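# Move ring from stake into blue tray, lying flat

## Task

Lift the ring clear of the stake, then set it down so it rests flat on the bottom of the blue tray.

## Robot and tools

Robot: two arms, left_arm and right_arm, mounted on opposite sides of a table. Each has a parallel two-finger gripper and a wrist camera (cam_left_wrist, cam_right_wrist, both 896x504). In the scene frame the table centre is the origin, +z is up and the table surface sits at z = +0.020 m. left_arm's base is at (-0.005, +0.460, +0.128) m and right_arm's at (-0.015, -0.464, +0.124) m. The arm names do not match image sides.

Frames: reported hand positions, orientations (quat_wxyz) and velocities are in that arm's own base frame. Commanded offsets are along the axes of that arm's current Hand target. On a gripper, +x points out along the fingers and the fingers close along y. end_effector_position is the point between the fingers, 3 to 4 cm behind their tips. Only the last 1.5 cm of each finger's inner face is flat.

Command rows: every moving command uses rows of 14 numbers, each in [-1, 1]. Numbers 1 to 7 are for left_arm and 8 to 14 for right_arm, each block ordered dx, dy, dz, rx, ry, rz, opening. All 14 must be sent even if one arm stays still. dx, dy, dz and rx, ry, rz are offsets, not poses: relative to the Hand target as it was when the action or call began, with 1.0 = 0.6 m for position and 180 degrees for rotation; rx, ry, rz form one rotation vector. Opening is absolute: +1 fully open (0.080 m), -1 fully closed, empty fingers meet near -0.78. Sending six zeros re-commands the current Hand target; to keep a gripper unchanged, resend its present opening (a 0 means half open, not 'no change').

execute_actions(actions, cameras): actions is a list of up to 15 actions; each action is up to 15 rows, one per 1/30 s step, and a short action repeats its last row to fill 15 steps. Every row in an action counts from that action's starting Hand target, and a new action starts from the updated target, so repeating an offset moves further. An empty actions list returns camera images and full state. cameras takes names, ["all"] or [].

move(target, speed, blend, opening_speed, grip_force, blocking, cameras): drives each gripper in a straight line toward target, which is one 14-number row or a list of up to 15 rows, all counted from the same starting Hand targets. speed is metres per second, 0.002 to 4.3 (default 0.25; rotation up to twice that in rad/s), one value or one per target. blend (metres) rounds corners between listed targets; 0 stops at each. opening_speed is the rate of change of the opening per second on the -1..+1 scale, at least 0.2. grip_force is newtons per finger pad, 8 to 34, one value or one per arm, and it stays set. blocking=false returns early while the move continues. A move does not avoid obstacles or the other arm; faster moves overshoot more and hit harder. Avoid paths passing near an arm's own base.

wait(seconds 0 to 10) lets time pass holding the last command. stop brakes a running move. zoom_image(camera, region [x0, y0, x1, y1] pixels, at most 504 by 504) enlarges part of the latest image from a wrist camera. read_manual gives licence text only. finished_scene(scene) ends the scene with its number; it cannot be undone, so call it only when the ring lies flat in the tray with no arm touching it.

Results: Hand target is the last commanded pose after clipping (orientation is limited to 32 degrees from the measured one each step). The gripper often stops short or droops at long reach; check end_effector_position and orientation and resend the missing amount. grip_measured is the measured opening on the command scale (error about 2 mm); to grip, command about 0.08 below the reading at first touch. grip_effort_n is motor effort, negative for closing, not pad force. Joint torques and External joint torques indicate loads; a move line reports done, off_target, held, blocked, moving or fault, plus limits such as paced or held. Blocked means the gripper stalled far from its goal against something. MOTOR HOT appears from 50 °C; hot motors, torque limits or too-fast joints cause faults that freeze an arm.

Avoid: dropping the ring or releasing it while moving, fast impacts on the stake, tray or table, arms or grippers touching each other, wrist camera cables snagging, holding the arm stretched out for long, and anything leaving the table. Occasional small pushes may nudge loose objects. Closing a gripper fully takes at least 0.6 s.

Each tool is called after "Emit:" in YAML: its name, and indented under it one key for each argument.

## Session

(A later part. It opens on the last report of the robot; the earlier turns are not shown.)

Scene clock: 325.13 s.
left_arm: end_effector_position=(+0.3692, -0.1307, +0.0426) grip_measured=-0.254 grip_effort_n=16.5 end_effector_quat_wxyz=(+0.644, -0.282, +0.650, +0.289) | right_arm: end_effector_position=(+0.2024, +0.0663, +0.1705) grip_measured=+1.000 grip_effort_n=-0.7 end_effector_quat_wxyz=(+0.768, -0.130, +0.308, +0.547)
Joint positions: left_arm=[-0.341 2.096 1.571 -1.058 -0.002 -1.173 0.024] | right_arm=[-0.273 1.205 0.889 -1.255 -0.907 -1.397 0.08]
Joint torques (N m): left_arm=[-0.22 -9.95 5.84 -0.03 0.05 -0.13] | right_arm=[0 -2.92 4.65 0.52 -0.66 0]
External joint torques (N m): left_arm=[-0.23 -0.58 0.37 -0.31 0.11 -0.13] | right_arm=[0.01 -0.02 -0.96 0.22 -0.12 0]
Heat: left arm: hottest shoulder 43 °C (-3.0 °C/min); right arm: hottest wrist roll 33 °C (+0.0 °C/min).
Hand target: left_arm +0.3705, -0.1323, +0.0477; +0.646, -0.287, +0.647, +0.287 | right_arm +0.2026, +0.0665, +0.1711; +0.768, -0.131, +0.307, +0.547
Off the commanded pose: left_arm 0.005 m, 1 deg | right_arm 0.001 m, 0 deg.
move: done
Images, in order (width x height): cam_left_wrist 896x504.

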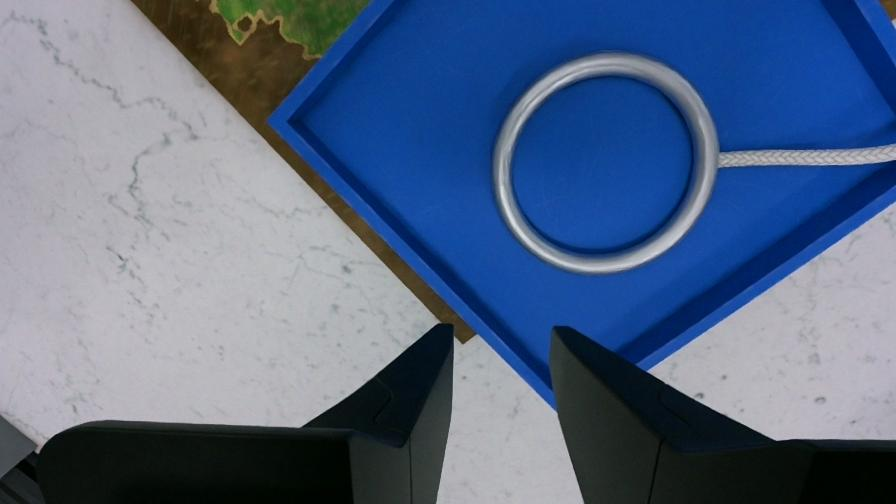

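Emit:
move:
  target: [0.02,0,-0.2,0,-0.27,0,-0.25,0,0,0,0,0,0,1]
  cameras: ["cam_left_wrist"]

Emit:
zoom_image:
  camera: "cam_left_wrist"
  region: [400, 120, 800, 400]

Scene clock: 340.80 s.
left_arm: end_effector_position=(+0.2891, -0.2213, +0.0386) grip_measured=-0.254 grip_effort_n=17.0 end_effector_quat_wxyz=(+0.854, -0.148, +0.326, +0.377) | right_arm: end_effector_position=(+0.2024, +0.0663, +0.1705) grip_measured=+1.000 grip_effort_n=-0.2 end_effector_quat_wxyz=(+0.768, -0.130, +0.308, +0.547)
Joint positions: left_arm=[-0.958 2.15 1.417 -1.071 -0.813 -1.896 0.024] | right_arm=[-0.273 1.205 0.889 -1.255 -0.907 -1.397 0.08]
Joint torques (N m): left_arm=[-0.08 -6.78 5.09 -0.39 -0.77 -0.11] | right_arm=[-0.03 -2.97 4.7 0.52 -0.64 -0.01]
External joint torques (N m): left_arm=[-0.08 2.28 0.29 -0.33 -0.27 -0.11] | right_arm=[-0.03 -0.06 -0.88 0.23 -0.11 0]
Heat: left arm: hottest shoulder 44 °C (-1.0 °C/min); right arm: hottest wrist roll 33 °C (+0.0 °C/min).
Hand target: left_arm +0.2899, -0.2213, +0.0359; +0.855, -0.144, +0.324, +0.379 | right_arm +0.2026, +0.0665, +0.1711; +0.768, -0.131, +0.307, +0.547
Off the commanded pose: left_arm 0.003 m, 1 deg | right_arm 0.001 m, 0 deg.
move: done
Images, in order (width x height): cam_left_wrist 896x504.

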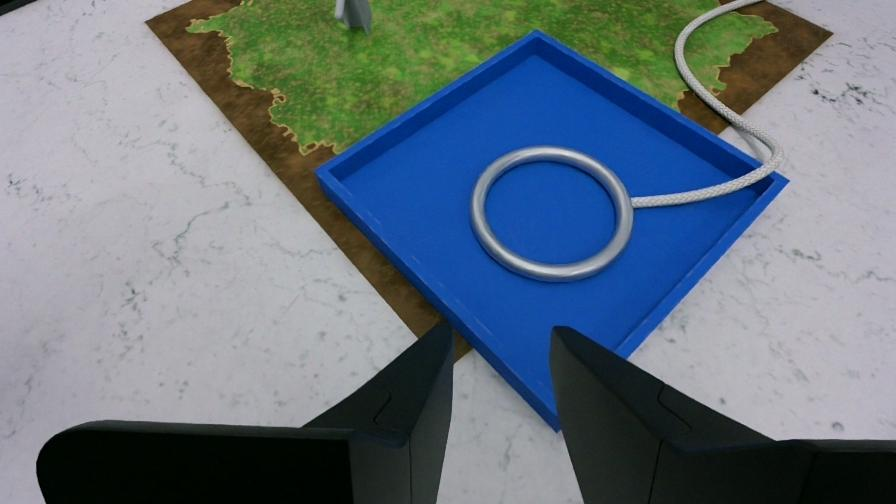

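Scaled by 1.260 from the camera's 896x504 image, which has a finer 1280x720 frame.

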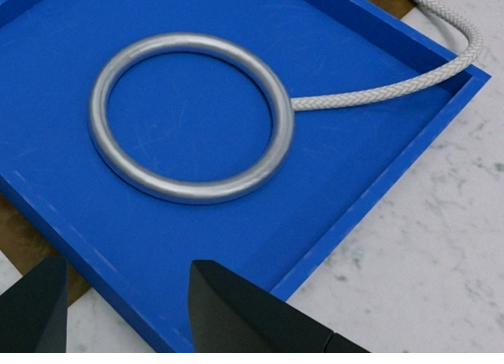

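Flat.

Emit:
finished_scene:
  scene: 2

The scene is finished: the task was done.


## Next scene

The same job, from a new start.

Emit:
execute_actions:
  actions: []

Scene clock: 0.00 s.
left_arm: end_effector_position=(+0.3537, -0.0803, +0.1256) grip_measured=+1.000 grip_effort_n=n/a end_effector_quat_wxyz=(+0.442, +0.611, +0.411, -0.513) | right_arm: end_effector_position=(+0.0115, -0.3654, +0.1549) grip_measured=+1.000 grip_effort_n=n/a end_effector_quat_wxyz=(-0.181, -0.586, -0.016, +0.790)
Joint positions: left_arm=[-0.257 1.819 1.508 -1.141 -0.081 1.592 0.08] | right_arm=[-1.422 1.725 1.47 -1.076 0.29 1.4 0.08]
Joint velocities: within noise
Joint torques (N m): no reading
External joint torques (N m): no reading
Motor temperatures (°C): left_arm=[29 31 31 30 32 31] | right_arm=[28 30 28 30 29 32]
Heat: left arm: hottest wrist yaw 32 °C (+0.0 °C/min); right arm: hottest wrist roll 32 °C (+0.0 °C/min).
Hand target: left_arm +0.3538, -0.0803, +0.1258; +0.442, +0.611, +0.410, -0.513 | right_arm +0.0115, -0.3659, +0.1565; -0.183, -0.585, -0.014, +0.790
Tool commands: left_gripper/opening=+1.0 right_gripper/opening=+1.0

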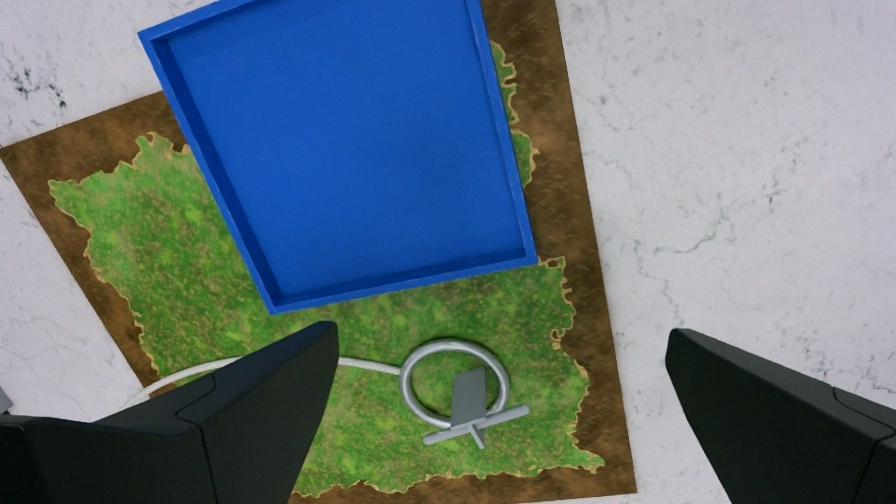

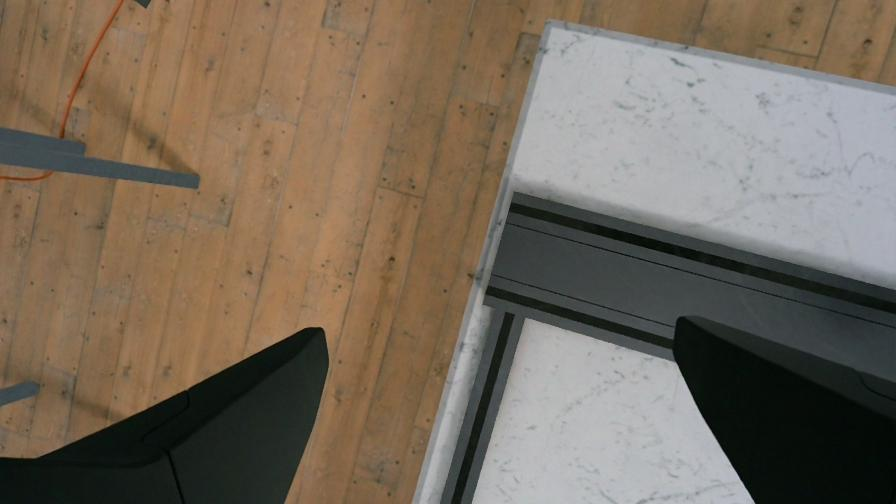

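Emit:
move:
  target: [0.206,0.067,-0.233,-0.650,0.0225,-0.051,-0.29,0,0,0,0,0,0,1]
  cameras: ["cam_left_wrist"]

Scene clock: 35.77 s.
left_arm: end_effector_position=(+0.4455, +0.0492, +0.0244) grip_measured=-0.286 grip_effort_n=-20.2 end_effector_quat_wxyz=(+0.707, -0.068, +0.700, +0.071) | right_arm: end_effector_position=(+0.0115, -0.3654, +0.1549) grip_measured=+1.000 grip_effort_n=-0.7 end_effector_quat_wxyz=(-0.181, -0.586, -0.016, +0.790)
Joint positions: left_arm=[0.109 2.32 1.864 -1.105 -0.004 -0.089 0.022] | right_arm=[-1.422 1.725 1.47 -1.076 0.29 1.4 0.08]
Joint torques (N m): left_arm=[0.02 -8.36 5.99 0.04 0.12 -0.12] | right_arm=[-0.02 -7.5 5.03 0.94 0.28 0]
External joint torques (N m): left_arm=[0.11 2.56 0.34 -0.32 0.13 -0.12] | right_arm=[0.01 -0.46 -0.8 0.31 0.07 0.01]
Motor temperatures (°C): left_arm=[29 37 34 31 32 31] | right_arm=[28 37 31 30 29 31]
Heat: left arm: hottest shoulder 37 °C (+10.1 °C/min); right arm: hottest shoulder 37 °C (+11.7 °C/min).
Hand target: left_arm +0.4459, +0.0489, +0.0197; +0.703, -0.071, +0.704, +0.071 | right_arm +0.0115, -0.3659, +0.1565; -0.183, -0.585, -0.014, +0.790
Off the commanded pose: left_arm 0.005 m, 1 deg | right_arm 0.002 m, 0 deg.
move: done
Images, in order (width x height): cam_left_wrist 896x504.

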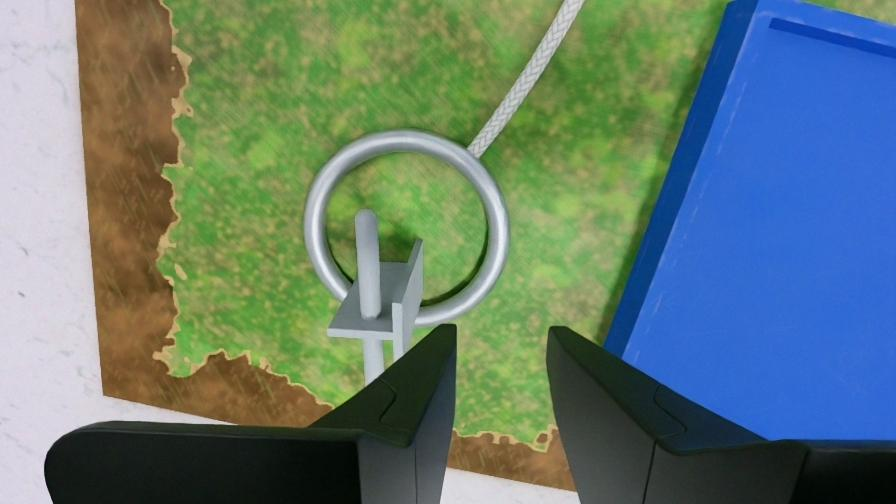

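Emit:
move:
  target: [0.15,-0.006,-0.002,0,0,0,-0.29,0,0,0,0,0,0,1]
  speed: 0.1
  cameras: ["cam_left_wrist"]

Scene clock: 51.60 s.
left_arm: end_effector_position=(+0.4483, +0.0471, -0.0631) grip_measured=-0.286 grip_effort_n=-20.2 end_effector_quat_wxyz=(+0.709, -0.069, +0.699, +0.072) | right_arm: end_effector_position=(+0.0115, -0.3654, +0.1549) grip_measured=+1.000 grip_effort_n=-0.7 end_effector_quat_wxyz=(-0.181, -0.586, -0.016, +0.790)
Joint positions: left_arm=[0.103 2.453 1.734 -0.838 -0.004 -0.097 0.022] | right_arm=[-1.422 1.725 1.47 -1.076 0.29 1.4 0.08]
Joint torques (N m): left_arm=[-0.22 -8.71 4.13 0.47 0.12 -0.13] | right_arm=[-0.05 -7.5 5.05 0.94 0.28 -0.01]
External joint torques (N m): left_arm=[-0.22 2.44 -1.04 0.11 0.14 -0.13] | right_arm=[-0.08 -0.5 -0.8 0.28 0.07 0]
Heat: left arm: hottest shoulder 39 °C (+9.3 °C/min); right arm: hottest shoulder 38 °C (+9.3 °C/min).
Hand target: left_arm +0.4455, +0.0452, -0.0701; +0.703, -0.072, +0.704, +0.071 | right_arm +0.0115, -0.3659, +0.1565; -0.183, -0.585, -0.014, +0.790
Off the commanded pose: left_arm 0.008 m, 1 deg | right_arm 0.002 m, 0 deg.
move: done
Images, in order (width x height): cam_left_wrist 896x504.

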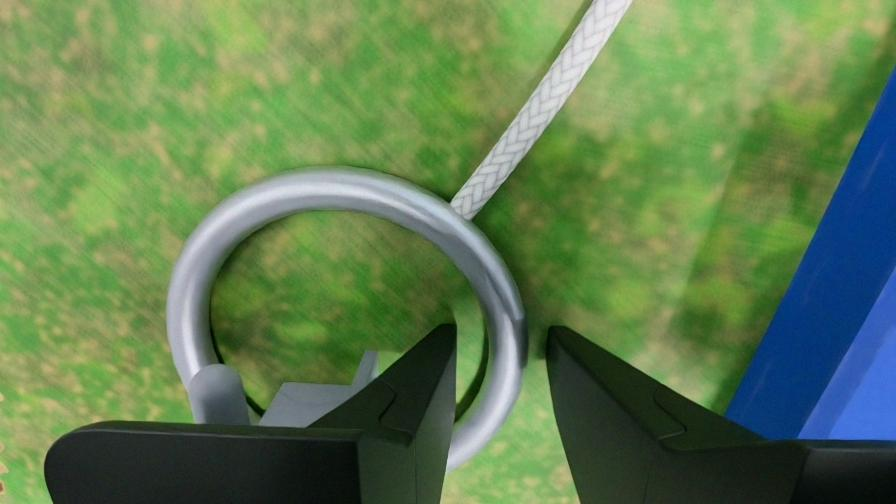

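Emit:
move:
  target:
    - [0.013,-0.003,0,0,0,0,-0.29,0,0,0,0,0,0,1]
    - [0.013,-0.003,0,0,0,0,-0.8,0,0,0,0,0,0,1]
    - [0.0,0,0,0,0,0,-0.8,0,0,0,0,0,0,1]
    - [-0.013,0,0,0,0,0,-0.8,0,0,0,0,0,0,1]
  speed: 0.06
  opening_speed: 0.6
  cameras: ["cam_left_wrist"]

Scene clock: 61.13 s.
left_arm: end_effector_position=(+0.4465, +0.0426, -0.0641) grip_measured=-0.614 grip_effort_n=-83.5 end_effector_quat_wxyz=(+0.705, -0.071, +0.703, +0.069) | right_arm: end_effector_position=(+0.0115, -0.3654, +0.1549) grip_measured=+1.000 grip_effort_n=-0.2 end_effector_quat_wxyz=(-0.181, -0.586, -0.016, +0.790)
Joint positions: left_arm=[0.096 2.456 1.735 -0.848 0.003 -0.101 0.007] | right_arm=[-1.422 1.725 1.47 -1.076 0.29 1.4 0.08]
Joint torques (N m): left_arm=[0.38 -10.75 4.74 -0.32 -0.11 0] | right_arm=[-0.02 -7.56 5.04 0.95 0.27 0]
External joint torques (N m): left_arm=[0.39 0.5 -0.49 -0.69 -0.1 0] | right_arm=[-0.03 -0.54 -0.84 0.29 0.06 0]
Heat: left arm: hottest shoulder 40 °C (+8.1 °C/min); right arm: hottest shoulder 39 °C (+9.1 °C/min).
Hand target: left_arm +0.4455, +0.0452, -0.0624; +0.703, -0.072, +0.704, +0.071 | right_arm +0.0115, -0.3659, +0.1565; -0.183, -0.585, -0.014, +0.790
Off the commanded pose: left_arm 0.003 m, 0 deg | right_arm 0.002 m, 0 deg.
move: done; target 2's new opening was sent with left_arm's hand 0.014 m and 1 deg from that target
Images, in order (width x height): cam_left_wrist 896x504.

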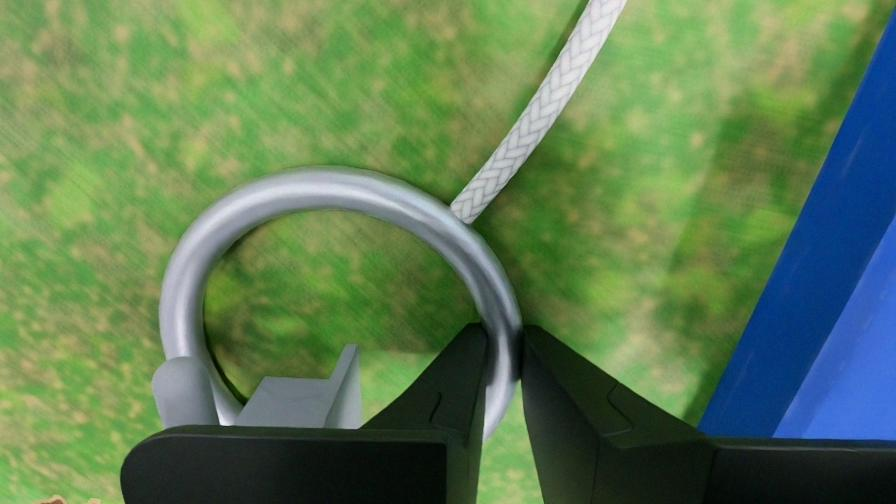

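Emit:
move:
  target:
    - [-0.008,0.0133,0,0,0,0,-0.8,0,0,0,0,0,0,1]
    - [-0.032,0.0133,-0.033,0,-0.167,0,-0.8,0,0,0,0,0,0,1]
  speed: 0.06
  cameras: ["cam_left_wrist"]

Scene clock: 90.03 s.
left_arm: end_effector_position=(+0.4224, +0.0488, -0.0496) grip_measured=-0.614 grip_effort_n=-83.5 end_effector_quat_wxyz=(+0.857, -0.052, +0.506, +0.085) | right_arm: end_effector_position=(+0.0115, -0.3654, +0.1549) grip_measured=+1.000 grip_effort_n=-0.7 end_effector_quat_wxyz=(-0.181, -0.586, -0.016, +0.790)
Joint positions: left_arm=[0.099 2.102 1.011 0.023 -0.046 -0.089 0.007] | right_arm=[-1.422 1.725 1.47 -1.076 0.29 1.4 0.08]
Joint torques (N m): left_arm=[-0.22 -9.87 3.75 1.39 -0.29 -0.09] | right_arm=[-0.02 -7.46 5.05 0.95 0.29 -0.02]
External joint torques (N m): left_arm=[-0.3 -1.21 -0.99 0.27 -0.24 -0.09] | right_arm=[-0.02 -0.47 -0.8 0.29 0.08 -0.01]
Motor temperatures (°C): left_arm=[29 43 33 31 32 31] | right_arm=[28 40 33 30 29 31]
Heat: left arm: hottest shoulder 43 °C (+6.1 °C/min); right arm: hottest shoulder 40 °C (+4.1 °C/min).
Hand target: left_arm +0.4244, +0.0490, -0.0433; +0.862, -0.051, +0.498, +0.087 | right_arm +0.0115, -0.3659, +0.1565; -0.183, -0.585, -0.014, +0.790
Off the commanded pose: left_arm 0.007 m, 1 deg | right_arm 0.002 m, 0 deg.
move: done
Images, in order (width x height): cam_left_wrist 896x504.

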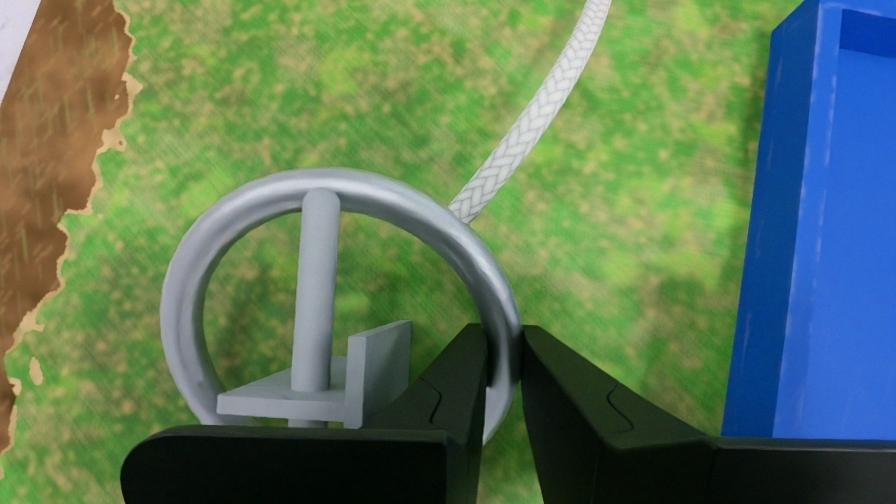

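Emit:
move:
  target:
    - [0.0135,-0.003,0.0133,0,0,0,-0.8,0,0,0,0,0,0,1]
    - [-0.021,-0.003,0.034,0,0,0,-0.8,0,0,0,0,0,0,1]
  speed: 0.06
  cameras: ["cam_left_wrist"]

Scene clock: 99.70 s.
left_arm: end_effector_position=(+0.4307, +0.0486, -0.0314) grip_measured=-0.614 grip_effort_n=-83.5 end_effector_quat_wxyz=(+0.856, -0.051, +0.508, +0.084) | right_arm: end_effector_position=(+0.0115, -0.3654, +0.1549) grip_measured=+1.000 grip_effort_n=-0.2 end_effector_quat_wxyz=(-0.181, -0.586, -0.016, +0.790)
Joint positions: left_arm=[0.096 2.074 1.07 -0.07 -0.047 -0.09 0.007] | right_arm=[-1.422 1.725 1.47 -1.076 0.29 1.4 0.08]
Joint torques (N m): left_arm=[-0.16 -9.94 5.52 0.97 -0.3 -0.09] | right_arm=[-0.03 -7.52 5.03 0.94 0.28 -0.01]
External joint torques (N m): left_arm=[-0.14 -1.1 0.43 -0.14 -0.26 -0.09] | right_arm=[-0.07 -0.44 -0.92 0.25 0.07 0]
Heat: left arm: hottest shoulder 43 °C (+5.0 °C/min); right arm: hottest shoulder 41 °C (+4.0 °C/min).
Hand target: left_arm +0.4360, +0.0494, -0.0221; +0.862, -0.051, +0.497, +0.087 | right_arm +0.0115, -0.3659, +0.1565; -0.183, -0.585, -0.014, +0.790
Off the commanded pose: left_arm 0.011 m, 1 deg | right_arm 0.002 m, 0 deg.
move: off_target (left_arm)
Images, in order (width x height): cam_left_wrist 896x504.

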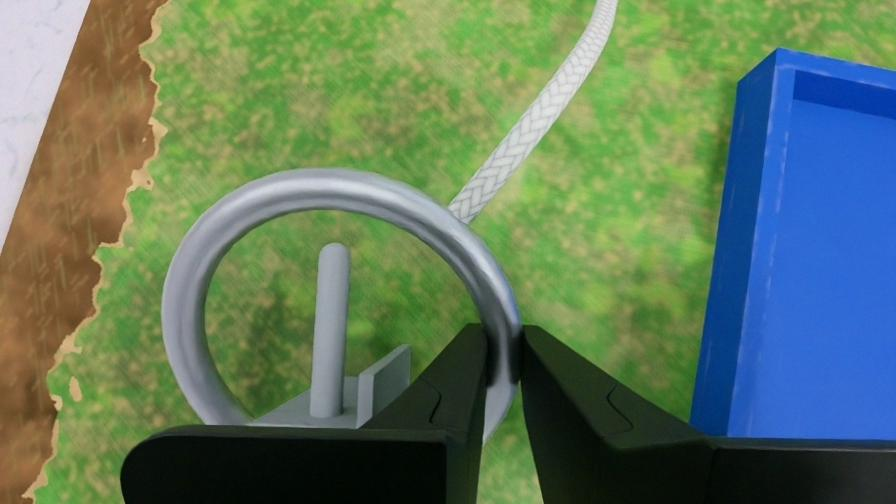

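Emit:
move:
  target:
    - [-0.010,0,-0.033,0,0,0,-0.8,0,0,0,0,0,0,1]
    - [-0.03,0,-0.043,0,0,0,-0.8,0,0,0,0,0,0,1]
  speed: 0.06
  cameras: ["cam_left_wrist"]

Scene clock: 110.47 s.
left_arm: end_effector_position=(+0.4045, +0.0428, -0.0251) grip_measured=-0.614 grip_effort_n=-83.5 end_effector_quat_wxyz=(+0.858, -0.051, +0.503, +0.084) | right_arm: end_effector_position=(+0.0115, -0.3654, +0.1549) grip_measured=+1.000 grip_effort_n=-0.2 end_effector_quat_wxyz=(-0.181, -0.586, -0.016, +0.790)
Joint positions: left_arm=[0.087 1.978 0.941 -0.026 -0.051 -0.099 0.007] | right_arm=[-1.422 1.725 1.47 -1.076 0.29 1.4 0.08]
Joint torques (N m): left_arm=[-0.21 -9.34 3.96 1 -0.31 -0.11] | right_arm=[-0.01 -7.49 5.05 0.94 0.3 -0.02]
External joint torques (N m): left_arm=[-0.22 -1.23 -1.12 -0.17 -0.26 -0.11] | right_arm=[-0.02 -0.5 -0.8 0.29 0.09 -0.01]
Heat: left arm: hottest shoulder 44 °C (+6.1 °C/min); right arm: hottest shoulder 41 °C (+3.0 °C/min).
Hand target: left_arm +0.4053, +0.0431, -0.0194; +0.862, -0.051, +0.497, +0.087 | right_arm +0.0115, -0.3659, +0.1565; -0.183, -0.585, -0.014, +0.790
Off the commanded pose: left_arm 0.006 m, 1 deg | right_arm 0.002 m, 0 deg.
move: done
Images, in order (width x height): cam_left_wrist 896x504.

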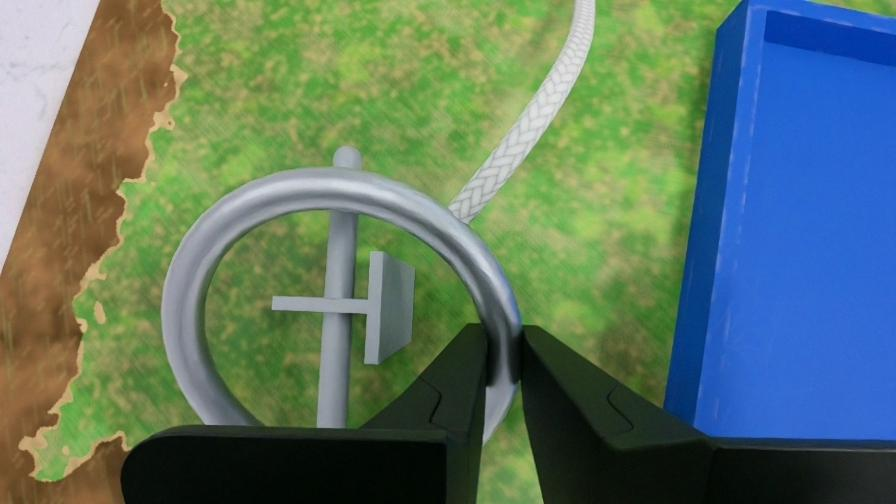

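Emit:
move:
  target:
    - [-0.008,0,-0.0145,0,0,0,-0.8,0,0,0,0,0,0,1]
    - [-0.04,0,-0.004,0,0,0,-0.8,0,0,0,0,0,0,1]
    - [-0.125,0,0.045,0,0,0,-0.8,0,0,0,0,0,0,1]
  speed: 0.08
  cameras: ["cam_left_wrist"]

Scene clock: 119.40 s.
left_arm: end_effector_position=(+0.3873, +0.0398, +0.0500) grip_measured=-0.614 grip_effort_n=-83.5 end_effector_quat_wxyz=(+0.855, -0.051, +0.508, +0.085) | right_arm: end_effector_position=(+0.0115, -0.3654, +0.1549) grip_measured=+1.000 grip_effort_n=-0.2 end_effector_quat_wxyz=(-0.181, -0.586, -0.016, +0.790)
Joint positions: left_arm=[0.082 1.741 0.997 -0.331 -0.054 -0.103 0.007] | right_arm=[-1.422 1.725 1.47 -1.076 0.29 1.4 0.08]
Joint torques (N m): left_arm=[-0.17 -8.26 6.55 1 -0.31 -0.1] | right_arm=[-0.05 -7.49 5.02 0.92 0.29 -0.01]
External joint torques (N m): left_arm=[-0.16 -1.03 0.65 -0.11 -0.27 -0.1] | right_arm=[-0.01 -0.44 -0.89 0.25 0.07 0]
Heat: left arm: hottest shoulder 45 °C (+5.1 °C/min); right arm: hottest shoulder 41 °C (+2.0 °C/min).
Hand target: left_arm +0.3914, +0.0404, +0.0591; +0.862, -0.051, +0.497, +0.087 | right_arm +0.0115, -0.3659, +0.1565; -0.183, -0.585, -0.014, +0.790
Off the commanded pose: left_arm 0.010 m, 1 deg | right_arm 0.002 m, 0 deg.
move: off_target (left_arm)
Images, in order (width x height): cam_left_wrist 896x504.

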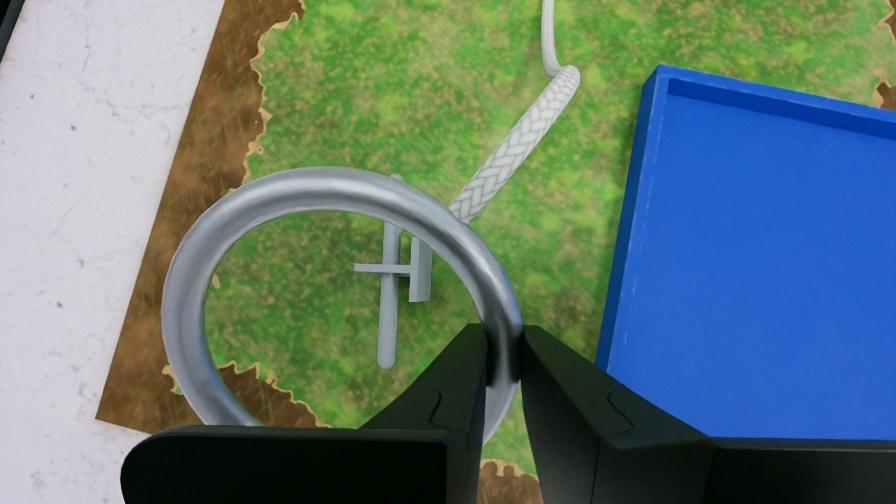

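Emit:
move:
  target:
    - [0.032,-0.302,0.042,0,0.167,0,-0.8,0,0,0,0,0,0,1]
    - [0.176,-0.302,-0.042,0,0.167,0,-0.8,0,0,0,0,0,0,1]
  speed: 0.12
  cameras: ["cam_left_wrist"]

Scene clock: 135.23 s.
left_arm: end_effector_position=(+0.4597, -0.1310, -0.0400) grip_measured=-0.614 grip_effort_n=-83.5 end_effector_quat_wxyz=(+0.707, -0.071, +0.701, +0.069) | right_arm: end_effector_position=(+0.0115, -0.3654, +0.1549) grip_measured=+1.000 grip_effort_n=-0.2 end_effector_quat_wxyz=(-0.181, -0.586, -0.016, +0.790)
Joint positions: left_arm=[-0.278 2.529 1.978 -1.012 -0.002 -0.476 0.007] | right_arm=[-1.422 1.725 1.47 -1.076 0.29 1.4 0.08]
Joint torques (N m): left_arm=[-0.04 -9.87 4.64 0.42 0.04 -0.14] | right_arm=[-0.04 -7.54 5.01 0.94 0.27 -0.02]
External joint torques (N m): left_arm=[-0.04 1.99 -0.9 0.05 0.07 -0.14] | right_arm=[0 -0.58 -0.81 0.29 0.06 -0.01]
Heat: left arm: hottest shoulder 46 °C (+5.1 °C/min); right arm: hottest shoulder 41 °C (+1.0 °C/min).
Hand target: left_arm +0.4582, -0.1310, -0.0449; +0.703, -0.072, +0.704, +0.071 | right_arm +0.0115, -0.3659, +0.1565; -0.183, -0.585, -0.014, +0.790
Off the commanded pose: left_arm 0.005 m, 1 deg | right_arm 0.002 m, 0 deg.
move: done
Images, in order (width x height): cam_left_wrist 896x504.

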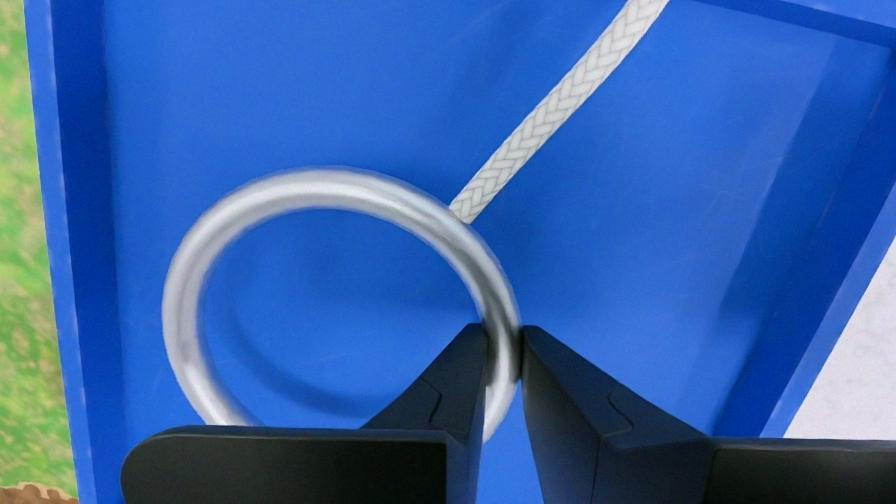

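Descend .026 more, then release and back up (gently).

Emit:
move:
  target: [0.045,0,0.002,0,0,0,-0.8,0,0,0,0,0,0,1]
  speed: 0.06

Scene clock: 143.07 s.
left_arm: end_effector_position=(+0.4644, -0.1325, -0.0569) grip_measured=-0.614 grip_effort_n=-83.5 end_effector_quat_wxyz=(+0.713, -0.073, +0.694, +0.066) | right_arm: end_effector_position=(+0.0115, -0.3654, +0.1549) grip_measured=+1.000 grip_effort_n=-0.7 end_effector_quat_wxyz=(-0.181, -0.586, -0.016, +0.790)
Joint positions: left_arm=[-0.278 2.559 1.964 -0.948 0 -0.476 0.007] | right_arm=[-1.422 1.725 1.47 -1.076 0.29 1.4 0.08]
Joint torques (N m): left_arm=[0.11 -7.98 3.73 0.82 0 -0.1] | right_arm=[0.02 -7.57 5.12 0.94 0.27 -0.02]
External joint torques (N m): left_arm=[0.18 3.95 -1.75 0.43 0.04 -0.1] | right_arm=[0.03 -0.54 -0.78 0.27 0.06 -0.01]
Heat: left arm: hottest shoulder 45 °C (+3.0 °C/min); right arm: hottest shoulder 42 °C (+2.0 °C/min).
Hand target: left_arm +0.4593, -0.1307, -0.0719; +0.703, -0.072, +0.704, +0.071 | right_arm +0.0115, -0.3659, +0.1565; -0.183, -0.585, -0.014, +0.790
Off the commanded pose: left_arm 0.016 m, 2 deg | right_arm 0.002 m, 0 deg.
move: off_target (left_arm)

Emit:
move:
  target:
    - [-0.006,0,0,0,0,0,-0.25,0,0,0,0,0,0,1]
    - [-0.15,0,-0.03,0,0,0,-0.25,0,0,0,0,0,0,1]
    - [-0.18,0,-0.2,0,-0.25,0,-0.25,0,0,0,0,0,0,1]
  speed: 0.12
  blend: [0,0.03,0]
  opening_speed: 0.5
  cameras: ["cam_left_wrist"]

Scene clock: 156.50 s.
left_arm: end_effector_position=(+0.3425, -0.1555, +0.0334) grip_measured=-0.254 grip_effort_n=17.4 end_effector_quat_wxyz=(+0.917, -0.036, +0.386, +0.092) | right_arm: end_effector_position=(+0.0115, -0.3654, +0.1549) grip_measured=+1.000 grip_effort_n=-0.7 end_effector_quat_wxyz=(-0.181, -0.586, -0.016, +0.790)
Joint positions: left_arm=[-0.636 1.761 0.807 -0.038 -0.547 -0.664 0.024] | right_arm=[-1.422 1.725 1.47 -1.076 0.29 1.4 0.08]
Joint torques (N m): left_arm=[-0.05 -7.41 3.82 1.31 -0.57 -0.13] | right_arm=[0 -7.5 5.03 0.94 0.27 -0.01]
External joint torques (N m): left_arm=[-0.04 -0.64 -1.47 0.16 -0.26 -0.14] | right_arm=[0.01 -0.53 -0.8 0.29 0.06 0]
Heat: left arm: hottest shoulder 46 °C (+3.0 °C/min); right arm: hottest shoulder 42 °C (+2.0 °C/min).
Hand target: left_arm +0.3418, -0.1548, +0.0361; +0.919, -0.039, +0.381, +0.093 | right_arm +0.0115, -0.3659, +0.1565; -0.183, -0.585, -0.014, +0.790
Off the commanded pose: left_arm 0.003 m, 1 deg | right_arm 0.002 m, 0 deg.
move: done
Images, in order (width x height): cam_left_wrist 896x504.

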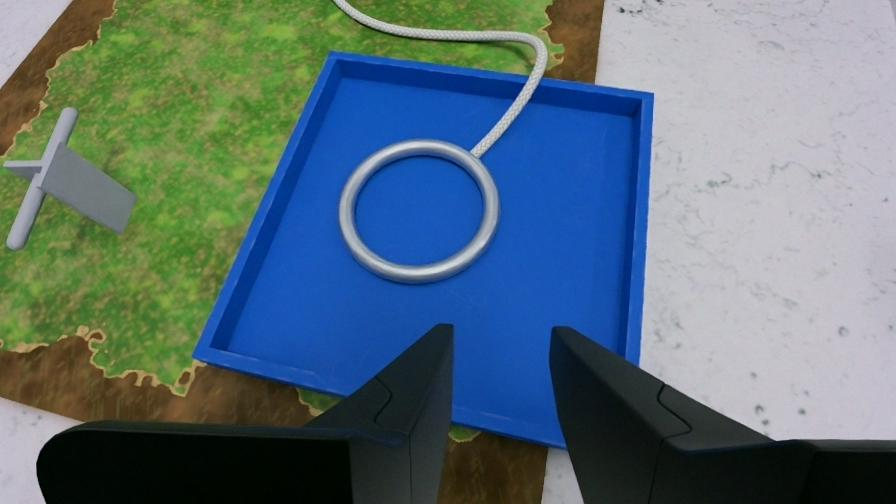

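Emit:
finished_scene:
  scene: 3

The scene is finished: the task was done.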